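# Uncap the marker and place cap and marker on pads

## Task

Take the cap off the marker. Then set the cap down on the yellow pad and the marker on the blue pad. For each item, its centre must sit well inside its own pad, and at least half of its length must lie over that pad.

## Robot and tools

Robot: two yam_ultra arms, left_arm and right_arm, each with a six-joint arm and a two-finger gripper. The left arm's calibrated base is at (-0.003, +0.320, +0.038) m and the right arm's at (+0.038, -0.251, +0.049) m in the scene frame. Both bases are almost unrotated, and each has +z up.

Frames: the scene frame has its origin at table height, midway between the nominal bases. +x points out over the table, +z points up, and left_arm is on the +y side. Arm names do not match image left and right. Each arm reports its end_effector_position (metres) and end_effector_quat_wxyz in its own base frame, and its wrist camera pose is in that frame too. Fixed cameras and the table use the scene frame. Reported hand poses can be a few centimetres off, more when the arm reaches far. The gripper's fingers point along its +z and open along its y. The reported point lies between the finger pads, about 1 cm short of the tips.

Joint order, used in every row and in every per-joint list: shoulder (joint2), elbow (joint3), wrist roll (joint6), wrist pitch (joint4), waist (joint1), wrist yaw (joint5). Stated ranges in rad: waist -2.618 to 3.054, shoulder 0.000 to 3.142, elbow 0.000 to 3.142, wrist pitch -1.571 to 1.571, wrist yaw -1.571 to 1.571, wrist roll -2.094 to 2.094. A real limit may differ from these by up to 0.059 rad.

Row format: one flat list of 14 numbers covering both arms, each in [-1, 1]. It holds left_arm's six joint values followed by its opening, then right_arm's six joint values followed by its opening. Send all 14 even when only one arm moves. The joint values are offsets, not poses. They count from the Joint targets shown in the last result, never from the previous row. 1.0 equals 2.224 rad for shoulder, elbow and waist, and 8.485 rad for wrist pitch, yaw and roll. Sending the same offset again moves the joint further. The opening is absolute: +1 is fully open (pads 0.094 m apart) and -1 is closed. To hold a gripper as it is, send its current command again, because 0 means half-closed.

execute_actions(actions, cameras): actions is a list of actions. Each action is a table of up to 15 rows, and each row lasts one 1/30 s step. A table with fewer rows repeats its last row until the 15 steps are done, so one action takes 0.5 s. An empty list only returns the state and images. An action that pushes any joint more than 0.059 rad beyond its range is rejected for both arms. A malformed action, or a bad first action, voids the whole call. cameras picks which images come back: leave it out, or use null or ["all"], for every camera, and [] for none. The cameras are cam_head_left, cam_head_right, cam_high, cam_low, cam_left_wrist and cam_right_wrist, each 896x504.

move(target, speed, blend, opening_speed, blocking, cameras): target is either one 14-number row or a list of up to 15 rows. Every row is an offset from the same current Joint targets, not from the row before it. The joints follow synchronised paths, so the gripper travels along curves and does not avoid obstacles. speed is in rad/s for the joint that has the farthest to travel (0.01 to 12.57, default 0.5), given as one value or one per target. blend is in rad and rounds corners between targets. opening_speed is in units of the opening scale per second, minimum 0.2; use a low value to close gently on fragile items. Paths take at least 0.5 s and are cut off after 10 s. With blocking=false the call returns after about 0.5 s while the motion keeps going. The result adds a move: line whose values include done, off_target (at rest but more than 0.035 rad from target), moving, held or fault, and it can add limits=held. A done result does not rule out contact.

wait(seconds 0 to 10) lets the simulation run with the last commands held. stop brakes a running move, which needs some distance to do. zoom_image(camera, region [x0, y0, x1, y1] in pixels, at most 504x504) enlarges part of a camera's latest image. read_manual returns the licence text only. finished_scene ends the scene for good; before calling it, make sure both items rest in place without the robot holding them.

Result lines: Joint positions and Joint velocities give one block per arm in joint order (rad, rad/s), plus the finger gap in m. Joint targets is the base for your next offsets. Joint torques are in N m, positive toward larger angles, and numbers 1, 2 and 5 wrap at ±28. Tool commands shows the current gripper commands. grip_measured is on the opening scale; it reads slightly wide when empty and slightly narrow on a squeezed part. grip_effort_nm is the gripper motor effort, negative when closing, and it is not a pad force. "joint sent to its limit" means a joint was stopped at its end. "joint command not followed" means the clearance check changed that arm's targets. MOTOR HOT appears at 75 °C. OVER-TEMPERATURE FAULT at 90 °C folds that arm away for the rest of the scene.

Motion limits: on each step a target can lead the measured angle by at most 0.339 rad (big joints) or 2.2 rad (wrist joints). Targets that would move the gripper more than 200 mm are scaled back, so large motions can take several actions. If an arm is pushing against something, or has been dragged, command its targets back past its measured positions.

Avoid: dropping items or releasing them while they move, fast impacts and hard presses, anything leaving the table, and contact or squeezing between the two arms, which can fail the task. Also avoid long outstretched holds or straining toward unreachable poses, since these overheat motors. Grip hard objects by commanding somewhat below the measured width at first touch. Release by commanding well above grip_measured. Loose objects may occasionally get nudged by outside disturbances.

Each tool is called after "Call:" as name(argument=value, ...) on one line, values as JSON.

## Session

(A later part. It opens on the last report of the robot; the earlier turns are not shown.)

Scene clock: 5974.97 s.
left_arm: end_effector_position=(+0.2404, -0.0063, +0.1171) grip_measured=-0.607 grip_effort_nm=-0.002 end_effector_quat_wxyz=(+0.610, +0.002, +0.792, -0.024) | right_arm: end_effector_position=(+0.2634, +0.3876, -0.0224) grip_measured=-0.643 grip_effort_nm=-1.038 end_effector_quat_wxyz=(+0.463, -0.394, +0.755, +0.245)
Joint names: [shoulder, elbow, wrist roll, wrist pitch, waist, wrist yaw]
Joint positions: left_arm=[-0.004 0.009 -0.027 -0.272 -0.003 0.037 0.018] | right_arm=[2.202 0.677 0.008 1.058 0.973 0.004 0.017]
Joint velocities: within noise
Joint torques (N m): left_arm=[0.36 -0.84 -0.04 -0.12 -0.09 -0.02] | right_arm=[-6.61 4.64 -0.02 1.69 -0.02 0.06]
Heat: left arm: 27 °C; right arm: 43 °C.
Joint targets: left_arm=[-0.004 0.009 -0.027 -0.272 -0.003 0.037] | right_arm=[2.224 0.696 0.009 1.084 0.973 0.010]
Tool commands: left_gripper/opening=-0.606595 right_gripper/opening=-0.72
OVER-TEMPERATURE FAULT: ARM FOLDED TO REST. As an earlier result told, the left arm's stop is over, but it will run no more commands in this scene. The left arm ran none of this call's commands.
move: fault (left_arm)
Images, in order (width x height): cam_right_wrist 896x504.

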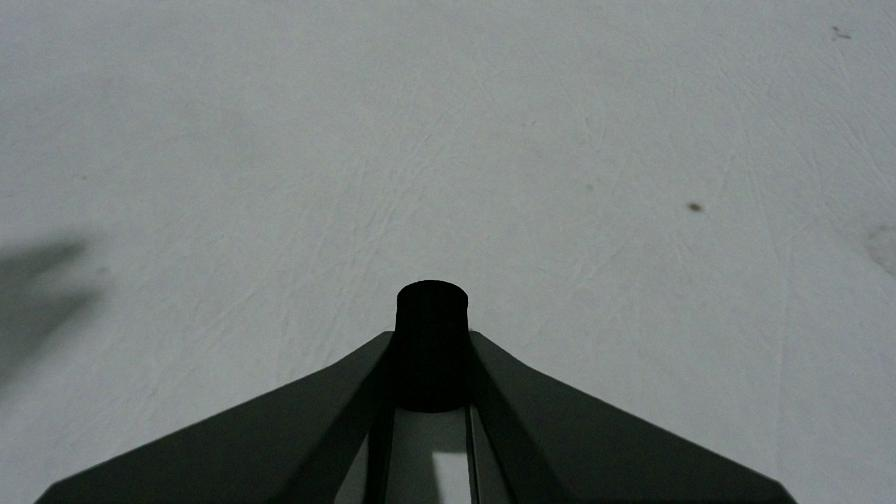

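Call:
move(target=[[0,0,0,0,0,0,-0.6114,-0.0225,0,0,0,0,0,-0.72],[0,0,0,0,0,0,-0.6114,-0.0899,-0.0166,0,-0.02015,0,0,-0.72]], speed=[0.2,0.3], cameras=["cam_right_wrist"])

Call:
zoom_image(camera="cam_right_wrist", region=[340, 260, 540, 460])

Scene clock: 5991.90 s.
left_arm: end_effector_position=(+0.2404, -0.0063, +0.1171) grip_measured=-0.607 grip_effort_nm=-0.007 end_effector_quat_wxyz=(+0.610, +0.002, +0.792, -0.024) | right_arm: end_effector_position=(+0.2627, +0.3864, +0.0050) grip_measured=-0.644 grip_effort_nm=-1.043 end_effector_quat_wxyz=(+0.457, -0.396, +0.758, +0.242)
Joint names: [shoulder, elbow, wrist roll, wrist pitch, waist, wrist yaw]
Joint positions: left_arm=[-0.004 0.009 -0.027 -0.272 -0.003 0.037 0.018] | right_arm=[2.065 0.67 0.008 0.912 0.973 0.004 0.017]
Joint velocities: within noise
Joint torques (N m): left_arm=[0.18 -1.01 -0.02 -0.11 -0.01 -0.03] | right_arm=[-11.1 2.52 0.01 1.46 0.02 0.06]
Heat: left arm: 27 °C; right arm: 43 °C.
Joint targets: left_arm=[-0.004 0.009 -0.027 -0.272 -0.003 0.037] | right_arm=[2.024 0.659 0.009 0.912 0.973 0.011]
Tool commands: left_gripper/opening=-0.606595 right_gripper/opening=-0.72
OVER-TEMPERATURE FAULT: ARM FOLDED TO REST. As an earlier result told, the left arm's stop is over, but it will run no more commands in this scene. The left arm ran none of this call's commands.
move: fault (left_arm), off_target (right_arm); right_arm: the shoulder is farthest, 0.041 rad from its target
Images, in order (width x height): cam_right_wrist 896x504.

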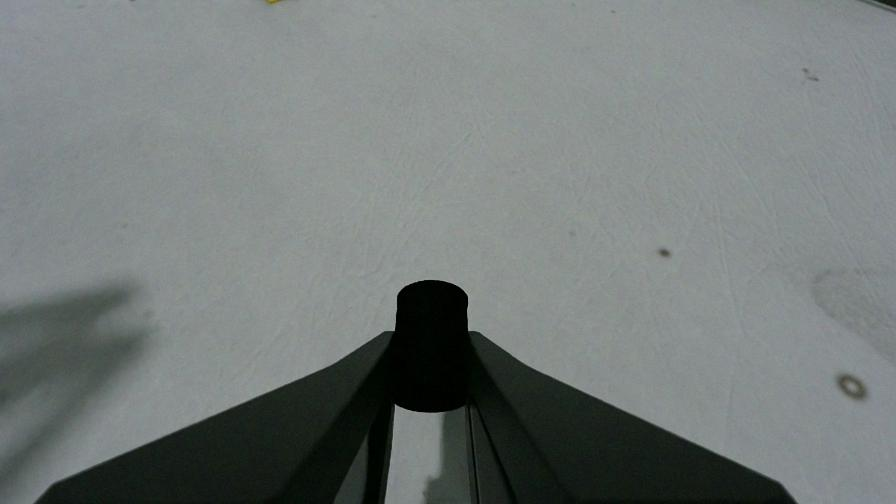

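Scaled by 2.520.

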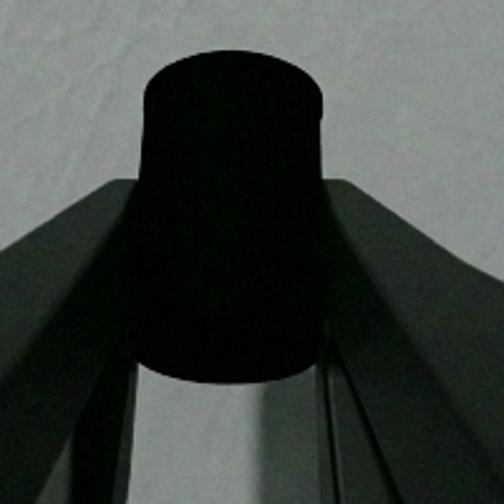

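Call:
move(target=[0,0,0,0,0,0,-0.6114,0.1461,0.3485,0,-0.05527,0.0603,0,-0.72], speed=0.6, cameras=["cam_right_wrist"])

Scene clock: 6048.30 s.
left_arm: end_effector_position=(+0.2404, -0.0063, +0.1171) grip_measured=-0.607 grip_effort_nm=-0.002 end_effector_quat_wxyz=(+0.610, +0.002, +0.792, -0.024) | right_arm: end_effector_position=(+0.2775, +0.5516, +0.0400) grip_measured=-0.644 grip_effort_nm=-1.043 end_effector_quat_wxyz=(+0.443, -0.444, +0.730, +0.273)
Joint names: [shoulder, elbow, wrist roll, wrist pitch, waist, wrist yaw]
Joint positions: left_arm=[-0.004 0.009 -0.027 -0.272 -0.003 0.037 0.018] | right_arm=[2.321 1.404 0.008 0.44 1.104 0.005 0.017]
Joint velocities: within noise
Joint torques (N m): left_arm=[0.25 -0.92 -0.03 -0.11 0.02 -0.05] | right_arm=[-9.52 8.01 0.01 1.53 0.36 0.07]
Heat: left arm: 27 °C; right arm: 45 °C.
Joint targets: left_arm=[-0.004 0.009 -0.027 -0.272 -0.003 0.037] | right_arm=[2.349 1.434 0.009 0.444 1.107 0.010]
Tool commands: left_gripper/opening=-0.606595 right_gripper/opening=-0.72
OVER-TEMPERATURE FAULT: ARM FOLDED TO REST. As an earlier result told, the left arm's stop is over, but it will run no more commands in this scene. The left arm ran none of this call's commands.
move: fault (left_arm)
Images, in order (width x height): cam_right_wrist 896x504.

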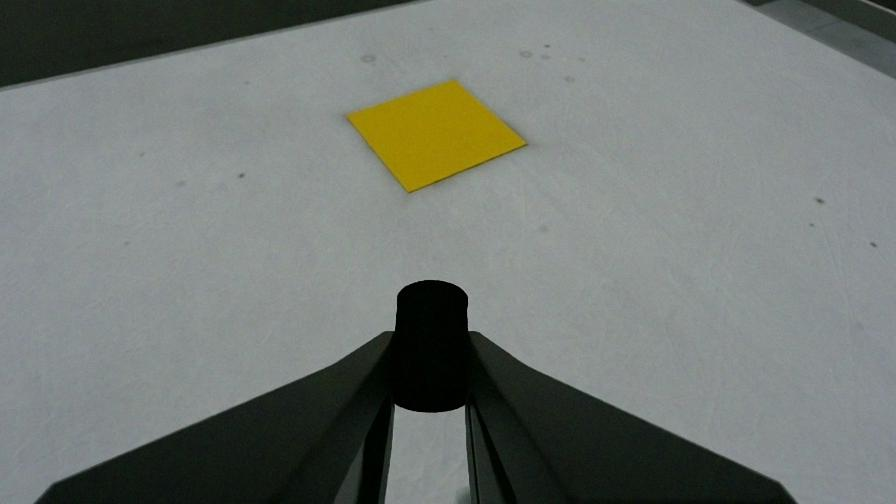

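Call:
move(target=[0,0,0,0,0,0,-0.6114,0.29946,0.5742,0,-0.07154,0.0018,-0.0006,-0.72], speed=0.7, cameras=["cam_right_wrist","cam_high"])

Scene clock: 6145.27 s.
left_arm: end_effector_position=(+0.2404, -0.0063, +0.1171) grip_measured=-0.607 grip_effort_nm=-0.002 end_effector_quat_wxyz=(+0.610, +0.002, +0.792, -0.024) | right_arm: end_effector_position=(+0.3386, +0.6729, +0.0293) grip_measured=-0.644 grip_effort_nm=-1.043 end_effector_quat_wxyz=(+0.443, -0.444, +0.729, +0.273)
Joint names: [shoulder, elbow, wrist roll, wrist pitch, waist, wrist yaw]
Joint positions: left_arm=[-0.004 0.009 -0.027 -0.272 -0.003 0.037 0.018] | right_arm=[2.982 2.673 0.008 -0.166 1.104 0.005 0.017]
Joint velocities: within noise
Joint torques (N m): left_arm=[0.24 -0.94 0 -0.13 -0.05 -0.01] | right_arm=[-12.9 9.76 0 1.46 0.66 -0.01]
Heat: left arm: 27 °C; right arm: 45 °C.
Joint targets: left_arm=[-0.004 0.009 -0.027 -0.272 -0.003 0.037] | right_arm=[3.015 2.712 0.009 -0.163 1.111 0.005]
Tool commands: left_gripper/opening=-0.606595 right_gripper/opening=-0.72
OVER-TEMPERATURE FAULT: ARM FOLDED TO REST. As an earlier result told, the left arm's stop is over, but it will run no more commands in this scene. The left arm ran none of this call's commands.
move: fault (left_arm), off_target (right_arm); right_arm: the elbow is farthest, 0.038 rad from its target
Images, in order (width x height): cam_high 896x504, cam_right_wrist 896x504.

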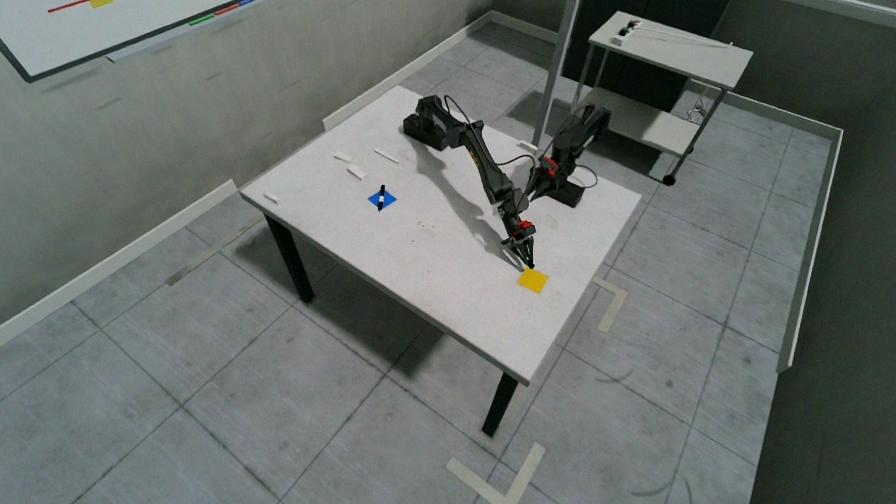

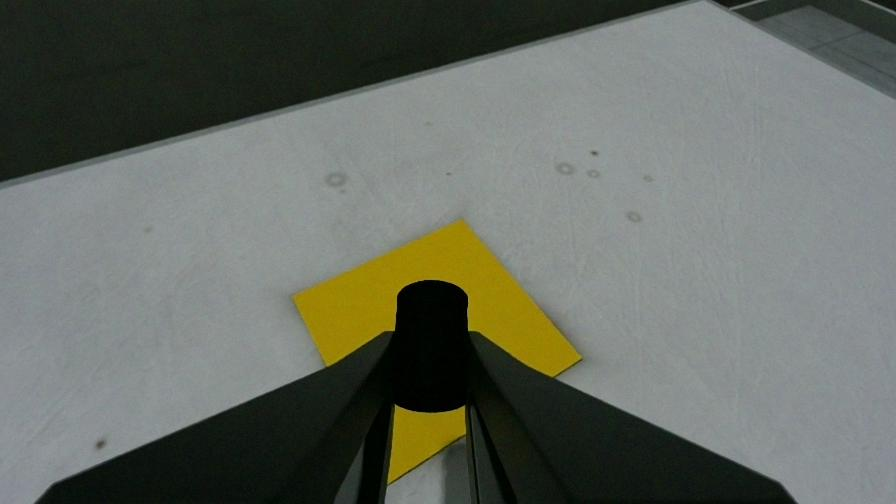

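Call:
move(target=[0,0,0,0,0,0,-0.6114,0.02653,0,0,0.01025,0.0018,0,-0.72], speed=0.25, cameras=["cam_right_wrist"])

Scene clock: 6214.57 s.
left_arm: end_effector_position=(+0.2404, -0.0063, +0.1171) grip_measured=-0.607 grip_effort_nm=0.002 end_effector_quat_wxyz=(+0.610, +0.002, +0.792, -0.024) | right_arm: end_effector_position=(+0.3364, +0.6744, -0.0040) grip_measured=-0.644 grip_effort_nm=-1.043 end_effector_quat_wxyz=(+0.442, -0.445, +0.729, +0.273)
Joint names: [shoulder, elbow, wrist roll, wrist pitch, waist, wrist yaw]
Joint positions: left_arm=[-0.004 0.009 -0.027 -0.272 -0.003 0.037 0.018] | right_arm=[3.049 2.678 0.008 -0.107 1.108 0.005 0.017]
Joint velocities: within noise
Joint torques (N m): left_arm=[0.32 -0.84 -0.01 -0.1 -0.05 -0.03] | right_arm=[-13.48 9.18 0 1.74 0.72 -0.02]
Heat: left arm: 27 °C; right arm: 51 °C.
Joint targets: left_arm=[-0.004 0.009 -0.027 -0.272 -0.003 0.037] | right_arm=[3.074 2.712 0.009 -0.077 1.116 0.005]
Tool commands: left_gripper/opening=-0.606595 right_gripper/opening=-0.72
OVER-TEMPERATURE FAULT: ARM FOLDED TO REST. As an earlier result told, the left arm's stop is over, but it will run no more commands in this scene. The left arm ran none of this call's commands.
move: fault (left_arm)
Images, in order (width x height): cam_right_wrist 896x504.

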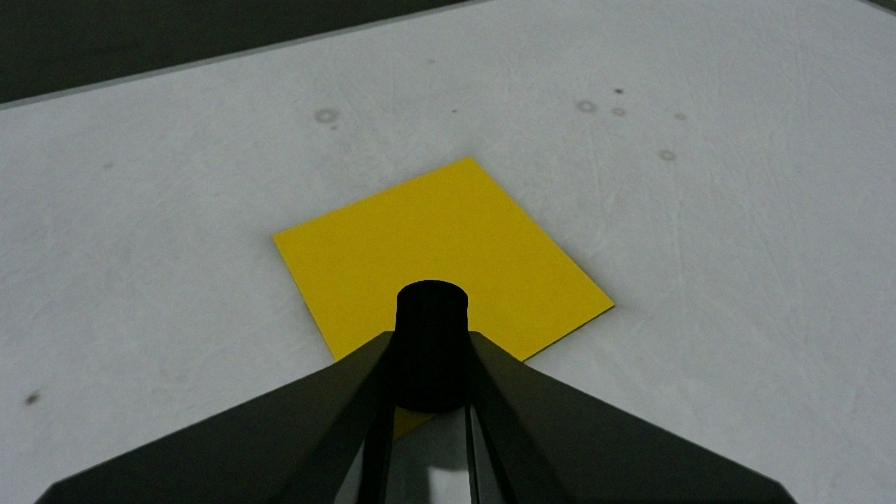

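Call:
move(target=[0,0,0,0,0,0,-0.6114,0.003,0,0,0.0012,0,0,-0.72], speed=0.2, cameras=["cam_right_wrist"])

Scene clock: 6222.17 s.
left_arm: end_effector_position=(+0.2404, -0.0063, +0.1171) grip_measured=-0.607 grip_effort_nm=0.002 end_effector_quat_wxyz=(+0.610, +0.002, +0.792, -0.024) | right_arm: end_effector_position=(+0.3370, +0.6754, -0.0018) grip_measured=-0.644 grip_effort_nm=-1.043 end_effector_quat_wxyz=(+0.446, -0.444, +0.727, +0.276)
Joint names: [shoulder, elbow, wrist roll, wrist pitch, waist, wrist yaw]
Joint positions: left_arm=[-0.004 0.009 -0.027 -0.272 -0.003 0.037 0.018] | right_arm=[3.049 2.678 0.008 -0.097 1.108 0.005 0.017]
Joint velocities: within noise
Joint torques (N m): left_arm=[0.35 -1.01 0.01 -0.12 -0.01 0.02] | right_arm=[-13 9.25 0 1.74 0.7 -0.04]
Heat: left arm: 27 °C; right arm: 50 °C.
Joint targets: left_arm=[-0.004 0.009 -0.027 -0.272 -0.003 0.037] | right_arm=[3.081 2.712 0.009 -0.066 1.116 0.005]
Tool commands: left_gripper/opening=-0.606595 right_gripper/opening=-0.72
OVER-TEMPERATURE FAULT: ARM FOLDED TO REST. As an earlier result told, the left arm's stop is over, but it will run no more commands in this scene. The left arm ran none of this call's commands.
move: fault (left_arm)
Images, in order (width x height): cam_right_wrist 896x504.

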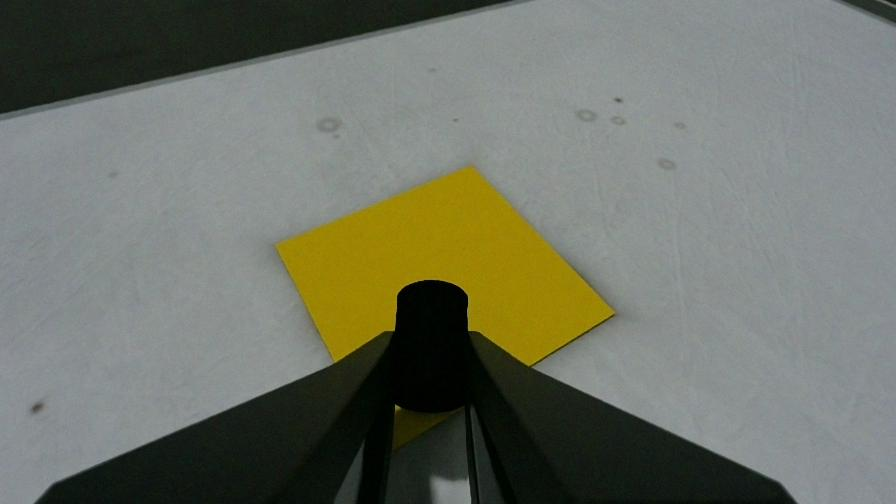

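Call:
move(target=[0,0,0,0,0,0,-0.6114,0.0036,0,0,0.0006,0,0,-0.72], speed=0.2, cameras=["cam_right_wrist"])

Call:
zoom_image(camera="cam_right_wrist", region=[260, 140, 640, 500])

Scene clock: 6238.10 s.
left_arm: end_effector_position=(+0.2404, -0.0063, +0.1171) grip_measured=-0.607 grip_effort_nm=-0.002 end_effector_quat_wxyz=(+0.610, +0.002, +0.792, -0.024) | right_arm: end_effector_position=(+0.3368, +0.6752, -0.0063) grip_measured=-0.644 grip_effort_nm=-1.043 end_effector_quat_wxyz=(+0.445, -0.444, +0.727, +0.275)
Joint names: [shoulder, elbow, wrist roll, wrist pitch, waist, wrist yaw]
Joint positions: left_arm=[-0.004 0.009 -0.027 -0.272 -0.003 0.037 0.018] | right_arm=[3.057 2.678 0.008 -0.091 1.108 0.005 0.017]
Joint velocities: within noise
Joint torques (N m): left_arm=[0.21 -1.02 -0.02 -0.11 0.06 -0.01] | right_arm=[-12.94 9.28 -0.02 1.7 0.62 0]
Heat: left arm: 27 °C; right arm: 48 °C.
Joint targets: left_arm=[-0.004 0.009 -0.027 -0.272 -0.003 0.037] | right_arm=[3.089 2.712 0.009 -0.061 1.116 0.005]
Tool commands: left_gripper/opening=-0.606595 right_gripper/opening=-0.72
OVER-TEMPERATURE FAULT: ARM FOLDED TO REST. As an earlier result told, the left arm's stop is over, but it will run no more commands in this scene. The left arm ran none of this call's commands.
move: fault (left_arm)
Images, in order (width x height): cam_right_wrist 896x504.

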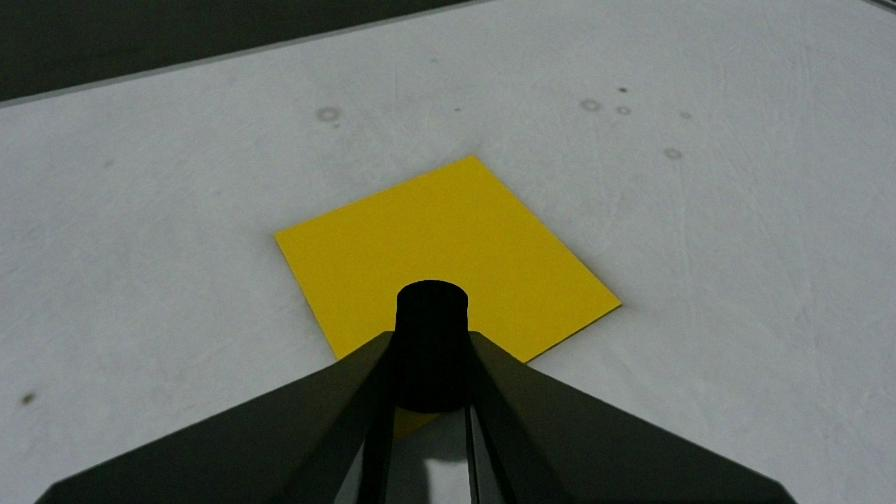

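Scaled by 1.326.

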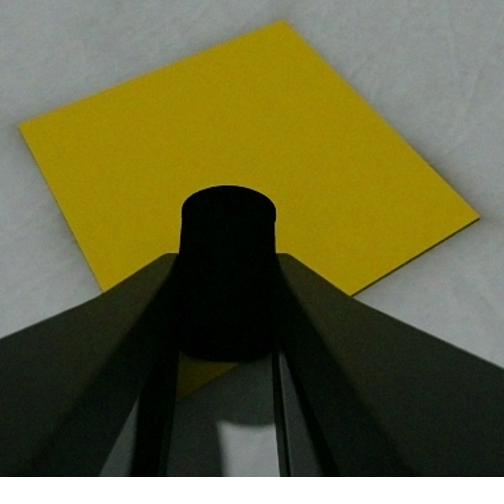

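Call:
move(target=[0,0,0,0,0,0,-0.6114,0.0018,0,0,0.0003,0,0,-0.72], speed=0.2, cameras=["cam_right_wrist"])

Call:
zoom_image(camera="cam_right_wrist", region=[340, 260, 540, 500])

Scene clock: 6248.57 s.
left_arm: end_effector_position=(+0.2404, -0.0063, +0.1171) grip_measured=-0.607 grip_effort_nm=0.002 end_effector_quat_wxyz=(+0.610, +0.002, +0.792, -0.024) | right_arm: end_effector_position=(+0.3369, +0.6753, -0.0059) grip_measured=-0.644 grip_effort_nm=-1.043 end_effector_quat_wxyz=(+0.446, -0.444, +0.727, +0.276)
Joint names: [shoulder, elbow, wrist roll, wrist pitch, waist, wrist yaw]
Joint positions: left_arm=[-0.004 0.009 -0.027 -0.272 -0.003 0.037 0.018] | right_arm=[3.057 2.678 0.008 -0.089 1.108 0.005 0.017]
Joint velocities: within noise
Joint torques (N m): left_arm=[0.27 -0.9 0 -0.13 -0.02 -0.04] | right_arm=[-12.74 9.29 -0.02 1.73 0.7 0]
Heat: left arm: 27 °C; right arm: 52 °C.
Joint targets: left_arm=[-0.004 0.009 -0.027 -0.272 -0.003 0.037] | right_arm=[3.093 2.712 0.009 -0.059 1.116 0.005]
Tool commands: left_gripper/opening=-0.606595 right_gripper/opening=-0.72
OVER-TEMPERATURE FAULT: ARM FOLDED TO REST. As an earlier result told, the left arm's stop is over, but it will run no more commands in this scene. The left arm ran none of this call's commands.
move: fault (left_arm), off_target (right_arm); right_arm: the shoulder is farthest, 0.036 rad from its target
Images, in order (width x height): cam_right_wrist 896x504.

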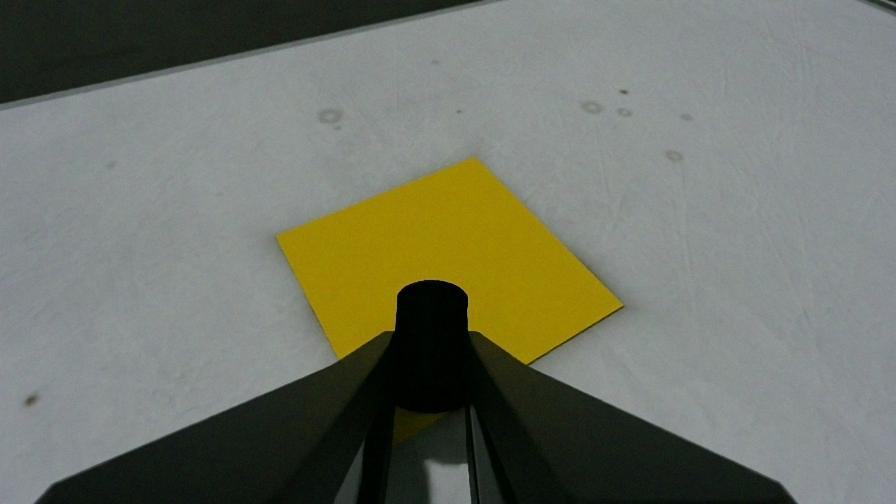

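Scaled by 2.100.

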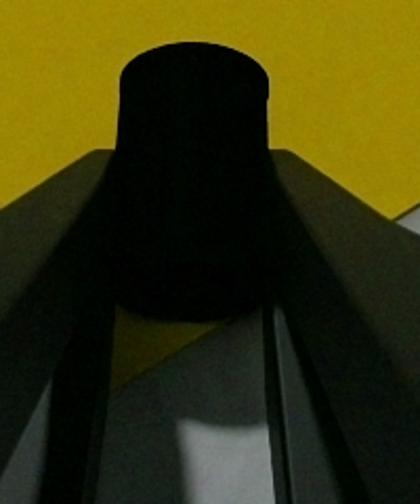

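Call:
move(target=[0,0,0,0,0,0,-0.6114,0,0,0,0,0,0,-0.35], opening_speed=0.3, cameras=["cam_right_wrist"])

Call:
zoom_image(camera="cam_right_wrist", region=[260, 140, 640, 500])

Scene clock: 6273.80 s.
left_arm: end_effector_position=(+0.2404, -0.0063, +0.1171) grip_measured=-0.607 grip_effort_nm=-0.002 end_effector_quat_wxyz=(+0.610, +0.002, +0.792, -0.024) | right_arm: end_effector_position=(+0.3370, +0.6754, -0.0057) grip_measured=-0.353 grip_effort_nm=0.154 end_effector_quat_wxyz=(+0.446, -0.444, +0.727, +0.276)
Joint names: [shoulder, elbow, wrist roll, wrist pitch, waist, wrist yaw]
Joint positions: left_arm=[-0.004 0.009 -0.027 -0.272 -0.003 0.037 0.018] | right_arm=[3.057 2.678 0.008 -0.088 1.108 0.005 0.03]
Joint velocities: within noise
Joint torques (N m): left_arm=[0.12 -0.95 0.01 -0.1 -0.1 -0.03] | right_arm=[-12.74 9.22 -0.01 1.71 0.72 -0.01]
Heat: left arm: 27 °C; right arm: 55 °C.
Joint targets: left_arm=[-0.004 0.009 -0.027 -0.272 -0.003 0.037] | right_arm=[3.093 2.712 0.009 -0.059 1.116 0.005]
Tool commands: left_gripper/opening=-0.606595 right_gripper/opening=-0.35
OVER-TEMPERATURE FAULT: ARM FOLDED TO REST. As an earlier result told, the left arm's stop is over, but it will run no more commands in this scene. The left arm ran none of this call's commands.
move: fault (left_arm), off_target (right_arm); right_arm: the shoulder is farthest, 0.036 rad from its target
Images, in order (width x height): cam_right_wrist 896x504.

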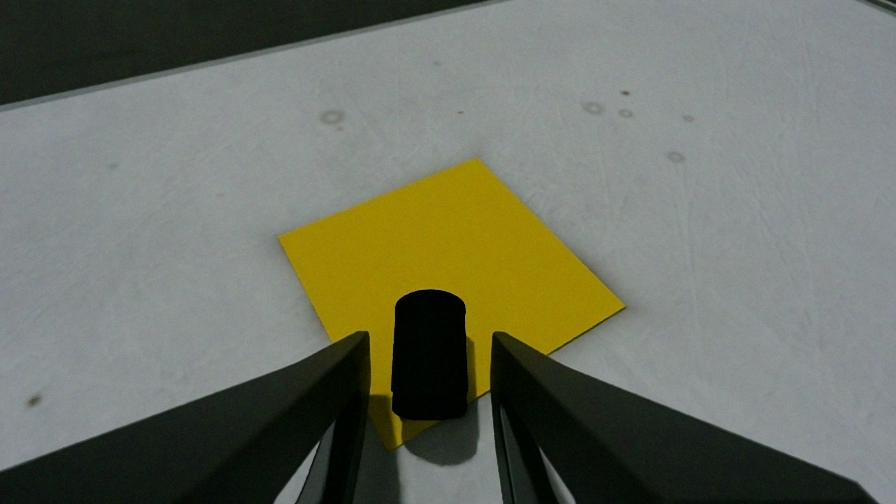

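Scaled by 1.326.

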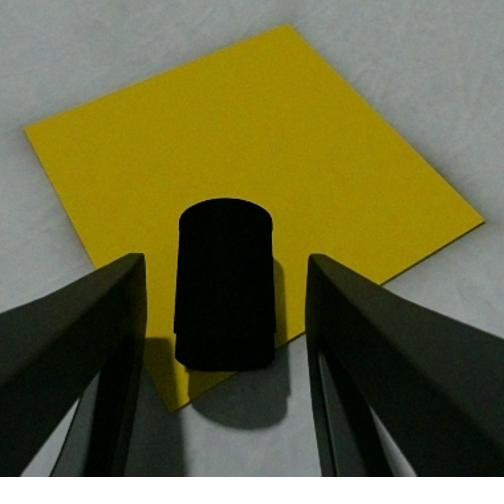

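Call:
move(target=[[0,0,0,0,0,0,-0.6114,-0.05081,0,0,0,0,0,-0.35],[0,0,0,0,0,0,-0.6114,-0.15468,-0.23696,0,0.03583,0,0,-0.745]], speed=[0.3,0.5], cameras=["cam_right_wrist"])

Scene clock: 6364.90 s.
left_arm: end_effector_position=(+0.2404, -0.0063, +0.1171) grip_measured=-0.607 grip_effort_nm=-0.002 end_effector_quat_wxyz=(+0.610, +0.002, +0.792, -0.024) | right_arm: end_effector_position=(+0.3267, +0.6548, +0.0043) grip_measured=-0.742 grip_effort_nm=-0.173 end_effector_quat_wxyz=(+0.464, -0.437, +0.715, +0.287)
Joint names: [shoulder, elbow, wrist roll, wrist pitch, waist, wrist yaw]
Joint positions: left_arm=[-0.004 0.009 -0.027 -0.272 -0.003 0.037 0.018] | right_arm=[2.827 2.197 0.008 0.214 1.108 0.005 0.012]
Joint velocities: within noise
Joint torques (N m): left_arm=[0.36 -0.88 0 -0.12 0.03 -0.04] | right_arm=[-20.9 5.11 -0.01 1.74 0.69 0]
Heat: left arm: 27 °C; right arm: 61 °C.
Joint targets: left_arm=[-0.004 0.009 -0.027 -0.272 -0.003 0.037] | right_arm=[2.749 2.184 0.009 0.245 1.116 0.005]
Tool commands: left_gripper/opening=-0.606595 right_gripper/opening=-0.745
OVER-TEMPERATURE FAULT: ARM FOLDED TO REST. As an earlier result told, the left arm's stop is over, but it will run no more commands in this scene. The left arm ran none of this call's commands.
move: fault (left_arm), off_target (right_arm); target 2's new numbers were sent with right_arm's shoulder 0.078 rad from that target; right_arm: the shoulder is farthest, 0.078 rad from its target
Images, in order (width x height): cam_right_wrist 896x504.

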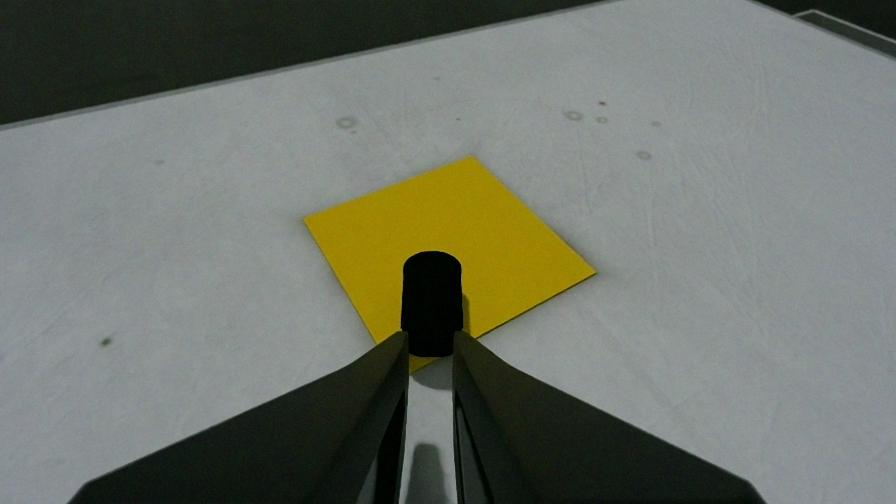

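Call:
move(target=[0,0,0,0,0,0,-0.6114,0.05665,-0.01034,0,0.0086,0,0,-0.745], speed=0.3, cameras=["cam_right_wrist"])

Scene clock: 6381.23 s.
left_arm: end_effector_position=(+0.2404, -0.0063, +0.1171) grip_measured=-0.607 grip_effort_nm=-0.002 end_effector_quat_wxyz=(+0.610, +0.002, +0.792, -0.024) | right_arm: end_effector_position=(+0.3266, +0.6546, -0.0045) grip_measured=-0.742 grip_effort_nm=-0.178 end_effector_quat_wxyz=(+0.474, -0.433, +0.708, +0.294)
Joint names: [shoulder, elbow, wrist roll, wrist pitch, waist, wrist yaw]
Joint positions: left_arm=[-0.004 0.009 -0.027 -0.272 -0.003 0.037 0.018] | right_arm=[2.846 2.172 0.008 0.287 1.108 0.005 0.012]
Joint velocities: within noise
Joint torques (N m): left_arm=[0.2 -1.02 -0.01 -0.08 -0.05 -0.03] | right_arm=[-12.44 5.19 -0.02 1.78 0.69 0.01]
Heat: left arm: 27 °C; right arm: 76 °C. Fold the right arm in close to its base, or ease its load, before you think long.
Joint targets: left_arm=[-0.004 0.009 -0.027 -0.272 -0.003 0.037] | right_arm=[2.875 2.161 0.009 0.318 1.116 0.005]
Tool commands: left_gripper/opening=-0.606595 right_gripper/opening=-0.745
OVER-TEMPERATURE FAULT: ARM FOLDED TO REST. As an earlier result told, the left arm's stop is over, but it will run no more commands in this scene. The left arm ran none of this call's commands.
MOTOR HOT: the shoulder of the right arm reports 76 °C; the controller's stop level is 90 °C. To cool a motor, set the load down, stop pushing, or move to a pose that needs little force.
move: fault (left_arm)
Images, in order (width x height): cam_right_wrist 896x504.

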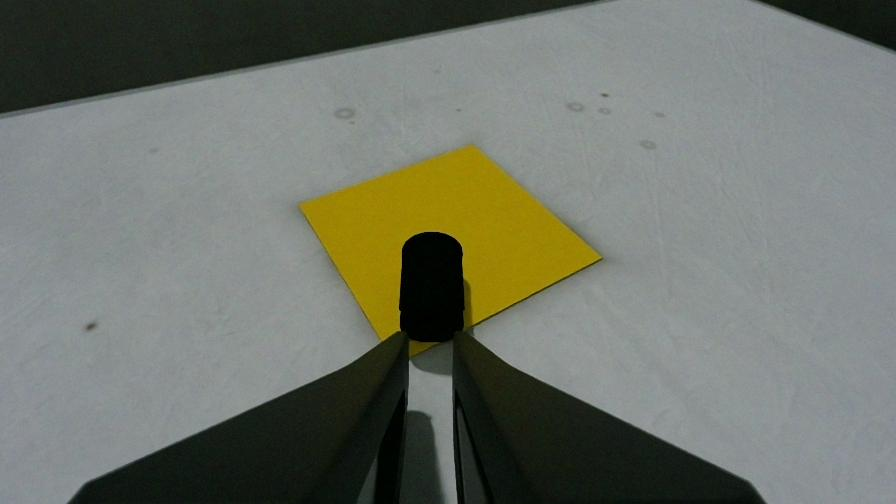

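Call:
move(target=[[0,0,0,0,0,0,-0.6114,0,0.01799,0,-0.00306,0,0,-0.745],[0,0,0,0,0,0,-0.6114,0.03372,0.09128,0,-0.01285,0,0,-0.745],[0,0,0,0,0,0,-0.6114,0.06835,0.16322,0,-0.02263,0,0,-0.745]], speed=[0.2,0.3,0.3], cameras=["cam_right_wrist"])

Scene clock: 6400.97 s.
left_arm: end_effector_position=(+0.2404, -0.0063, +0.1171) grip_measured=-0.607 grip_effort_nm=-0.002 end_effector_quat_wxyz=(+0.610, +0.002, +0.792, -0.024) | right_arm: end_effector_position=(+0.3373, +0.6761, +0.0007) grip_measured=-0.742 grip_effort_nm=-0.178 end_effector_quat_wxyz=(+0.478, -0.431, +0.706, +0.296)
Joint names: [shoulder, elbow, wrist roll, wrist pitch, waist, wrist yaw]
Joint positions: left_arm=[-0.004 0.009 -0.027 -0.272 -0.003 0.037 0.018] | right_arm=[2.992 2.489 0.008 0.125 1.108 0.005 0.012]
Joint velocities: within noise
Joint torques (N m): left_arm=[0.29 -0.9 0 -0.08 -0.1 -0.01] | right_arm=[-12.57 9.39 0 1.46 0.66 -0.02]
Heat: left arm: 27 °C; right arm: 57 °C.
Joint targets: left_arm=[-0.004 0.009 -0.027 -0.272 -0.003 0.037] | right_arm=[3.027 2.524 0.009 0.126 1.116 0.005]
Tool commands: left_gripper/opening=-0.606595 right_gripper/opening=-0.745
OVER-TEMPERATURE FAULT: ARM FOLDED TO REST. As an earlier result told, the left arm's stop is over, but it will run no more commands in this scene. The left arm ran none of this call's commands.
MOTOR HOT: cleared for the motors of the right arm.
move: fault (left_arm), off_target (right_arm); right_arm: the elbow is farthest, 0.036 rad from its target
Images, in order (width x height): cam_right_wrist 896x504.

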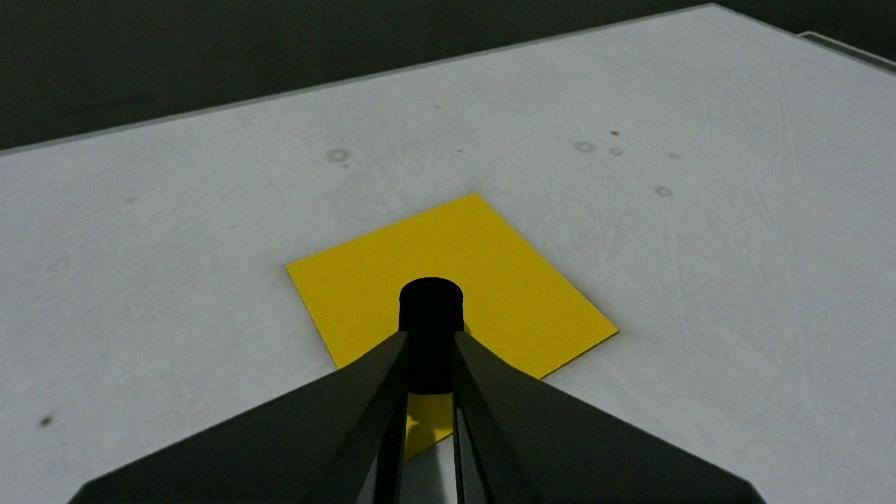

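Call:
move(target=[[0,0,0,0,0,0,-0.6114,-0.05396,0,0,0,0,0,-0.745],[0,0,0,0,0,0,-0.6114,-0.34442,-0.50899,0,0.04054,-0.03192,0,-0.745],[0,0,0,0,0,0,-0.6114,-0.77653,-1.0,0,0.10301,-0.27698,-0.02416,-0.745]], speed=[0.3,0.7,0.8], blend=[0,0.1,0], cameras=["cam_high","cam_head_right","cam_head_left","cam_low"])

Scene clock: 6463.33 s.
left_arm: end_effector_position=(+0.2404, -0.0063, +0.1171) grip_measured=-0.607 grip_effort_nm=-0.007 end_effector_quat_wxyz=(+0.610, +0.002, +0.792, -0.024) | right_arm: end_effector_position=(+0.3174, +0.2141, +0.1885) grip_measured=-0.742 grip_effort_nm=-0.178 end_effector_quat_wxyz=(+0.650, -0.238, +0.680, +0.239)
Joint names: [shoulder, elbow, wrist roll, wrist pitch, waist, wrist yaw]
Joint positions: left_arm=[-0.004 0.009 -0.027 -0.272 -0.003 0.037 0.018] | right_arm=[1.324 0.31 0.008 0.974 0.506 -0.182 0.012]
Joint velocities: within noise
Joint torques (N m): left_arm=[0.28 -1.01 -0.01 -0.12 -0.08 -0.04] | right_arm=[-5.34 4.38 0 1.77 -0.66 -0.2]
Heat: left arm: 27 °C; right arm: 54 °C.
Joint targets: left_arm=[-0.004 0.009 -0.027 -0.272 -0.003 0.037] | right_arm=[1.300 0.300 0.009 1.000 0.500 -0.200]
Tool commands: left_gripper/opening=-0.606595 right_gripper/opening=-0.745
OVER-TEMPERATURE FAULT: ARM FOLDED TO REST. As an earlier result told, the left arm's stop is over, but it will run no more commands in this scene. The left arm ran none of this call's commands.
move: fault (left_arm)
Images, in order (width x height): cam_head_left 896x504, cam_head_right 896x504, cam_high 896x504, cam_low 896x504.

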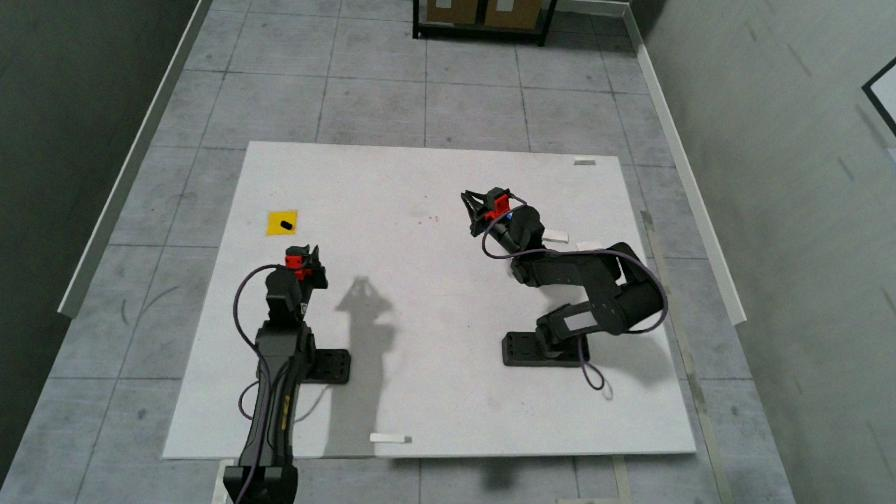

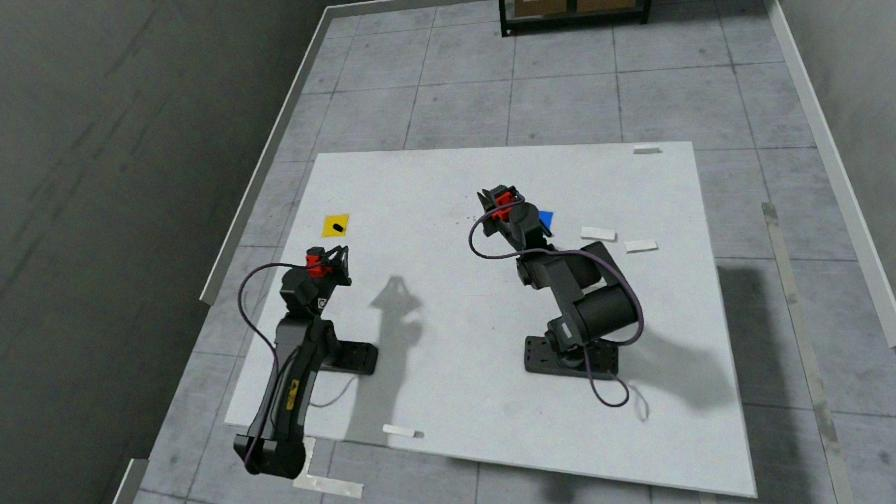

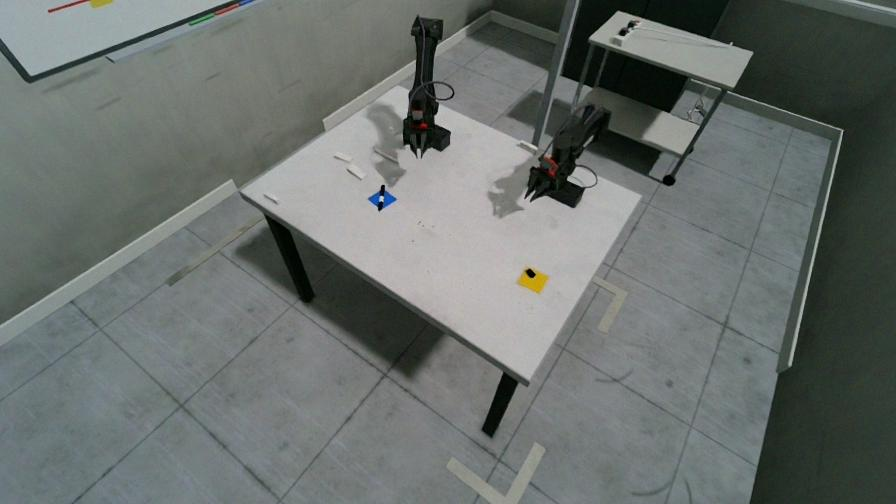

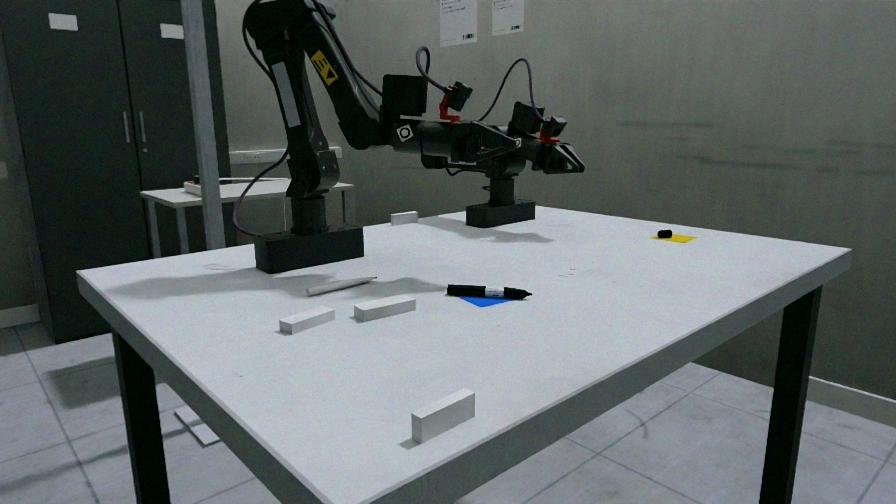

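Call:
zoom_image(camera="cam_high", region=[500, 250, 566, 310])

Call:
zoom_image(camera="cam_head_left", region=[250, 195, 320, 250])

Call:
zoom_image(camera="cam_low", region=[620, 210, 730, 260])

Call:
zoom_image(camera="cam_high", region=[350, 175, 416, 225])

Scaled by 7.636.

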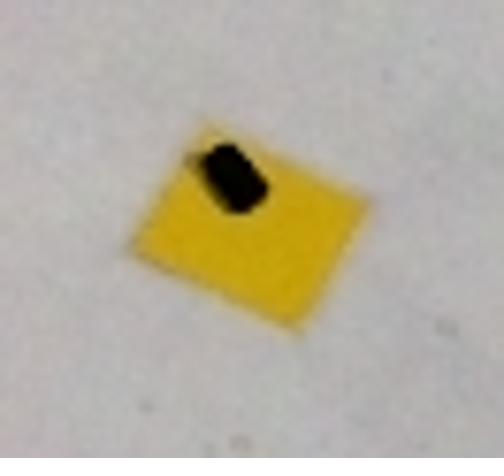

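Scaled by 7.200.

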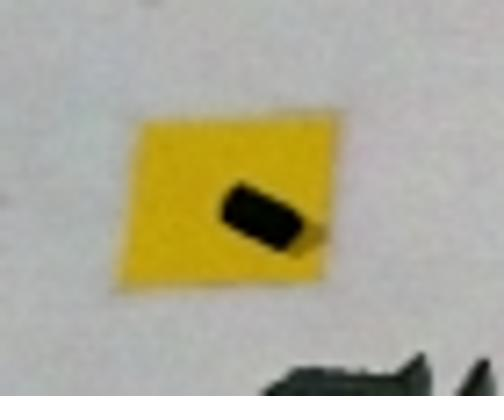

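Scaled by 4.582.

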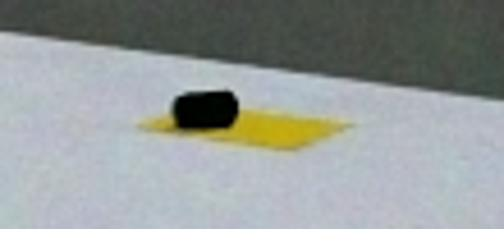

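Scaled by 7.636.

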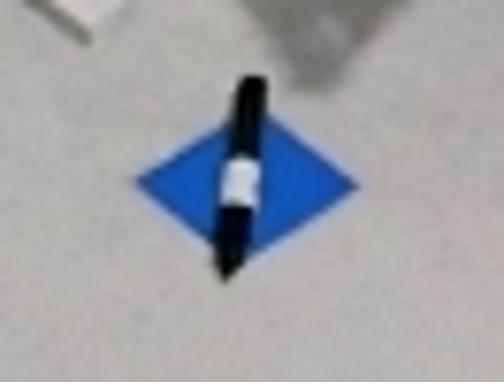

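Call:
finished_scene(scene=1)

The scene is finished: the task was done.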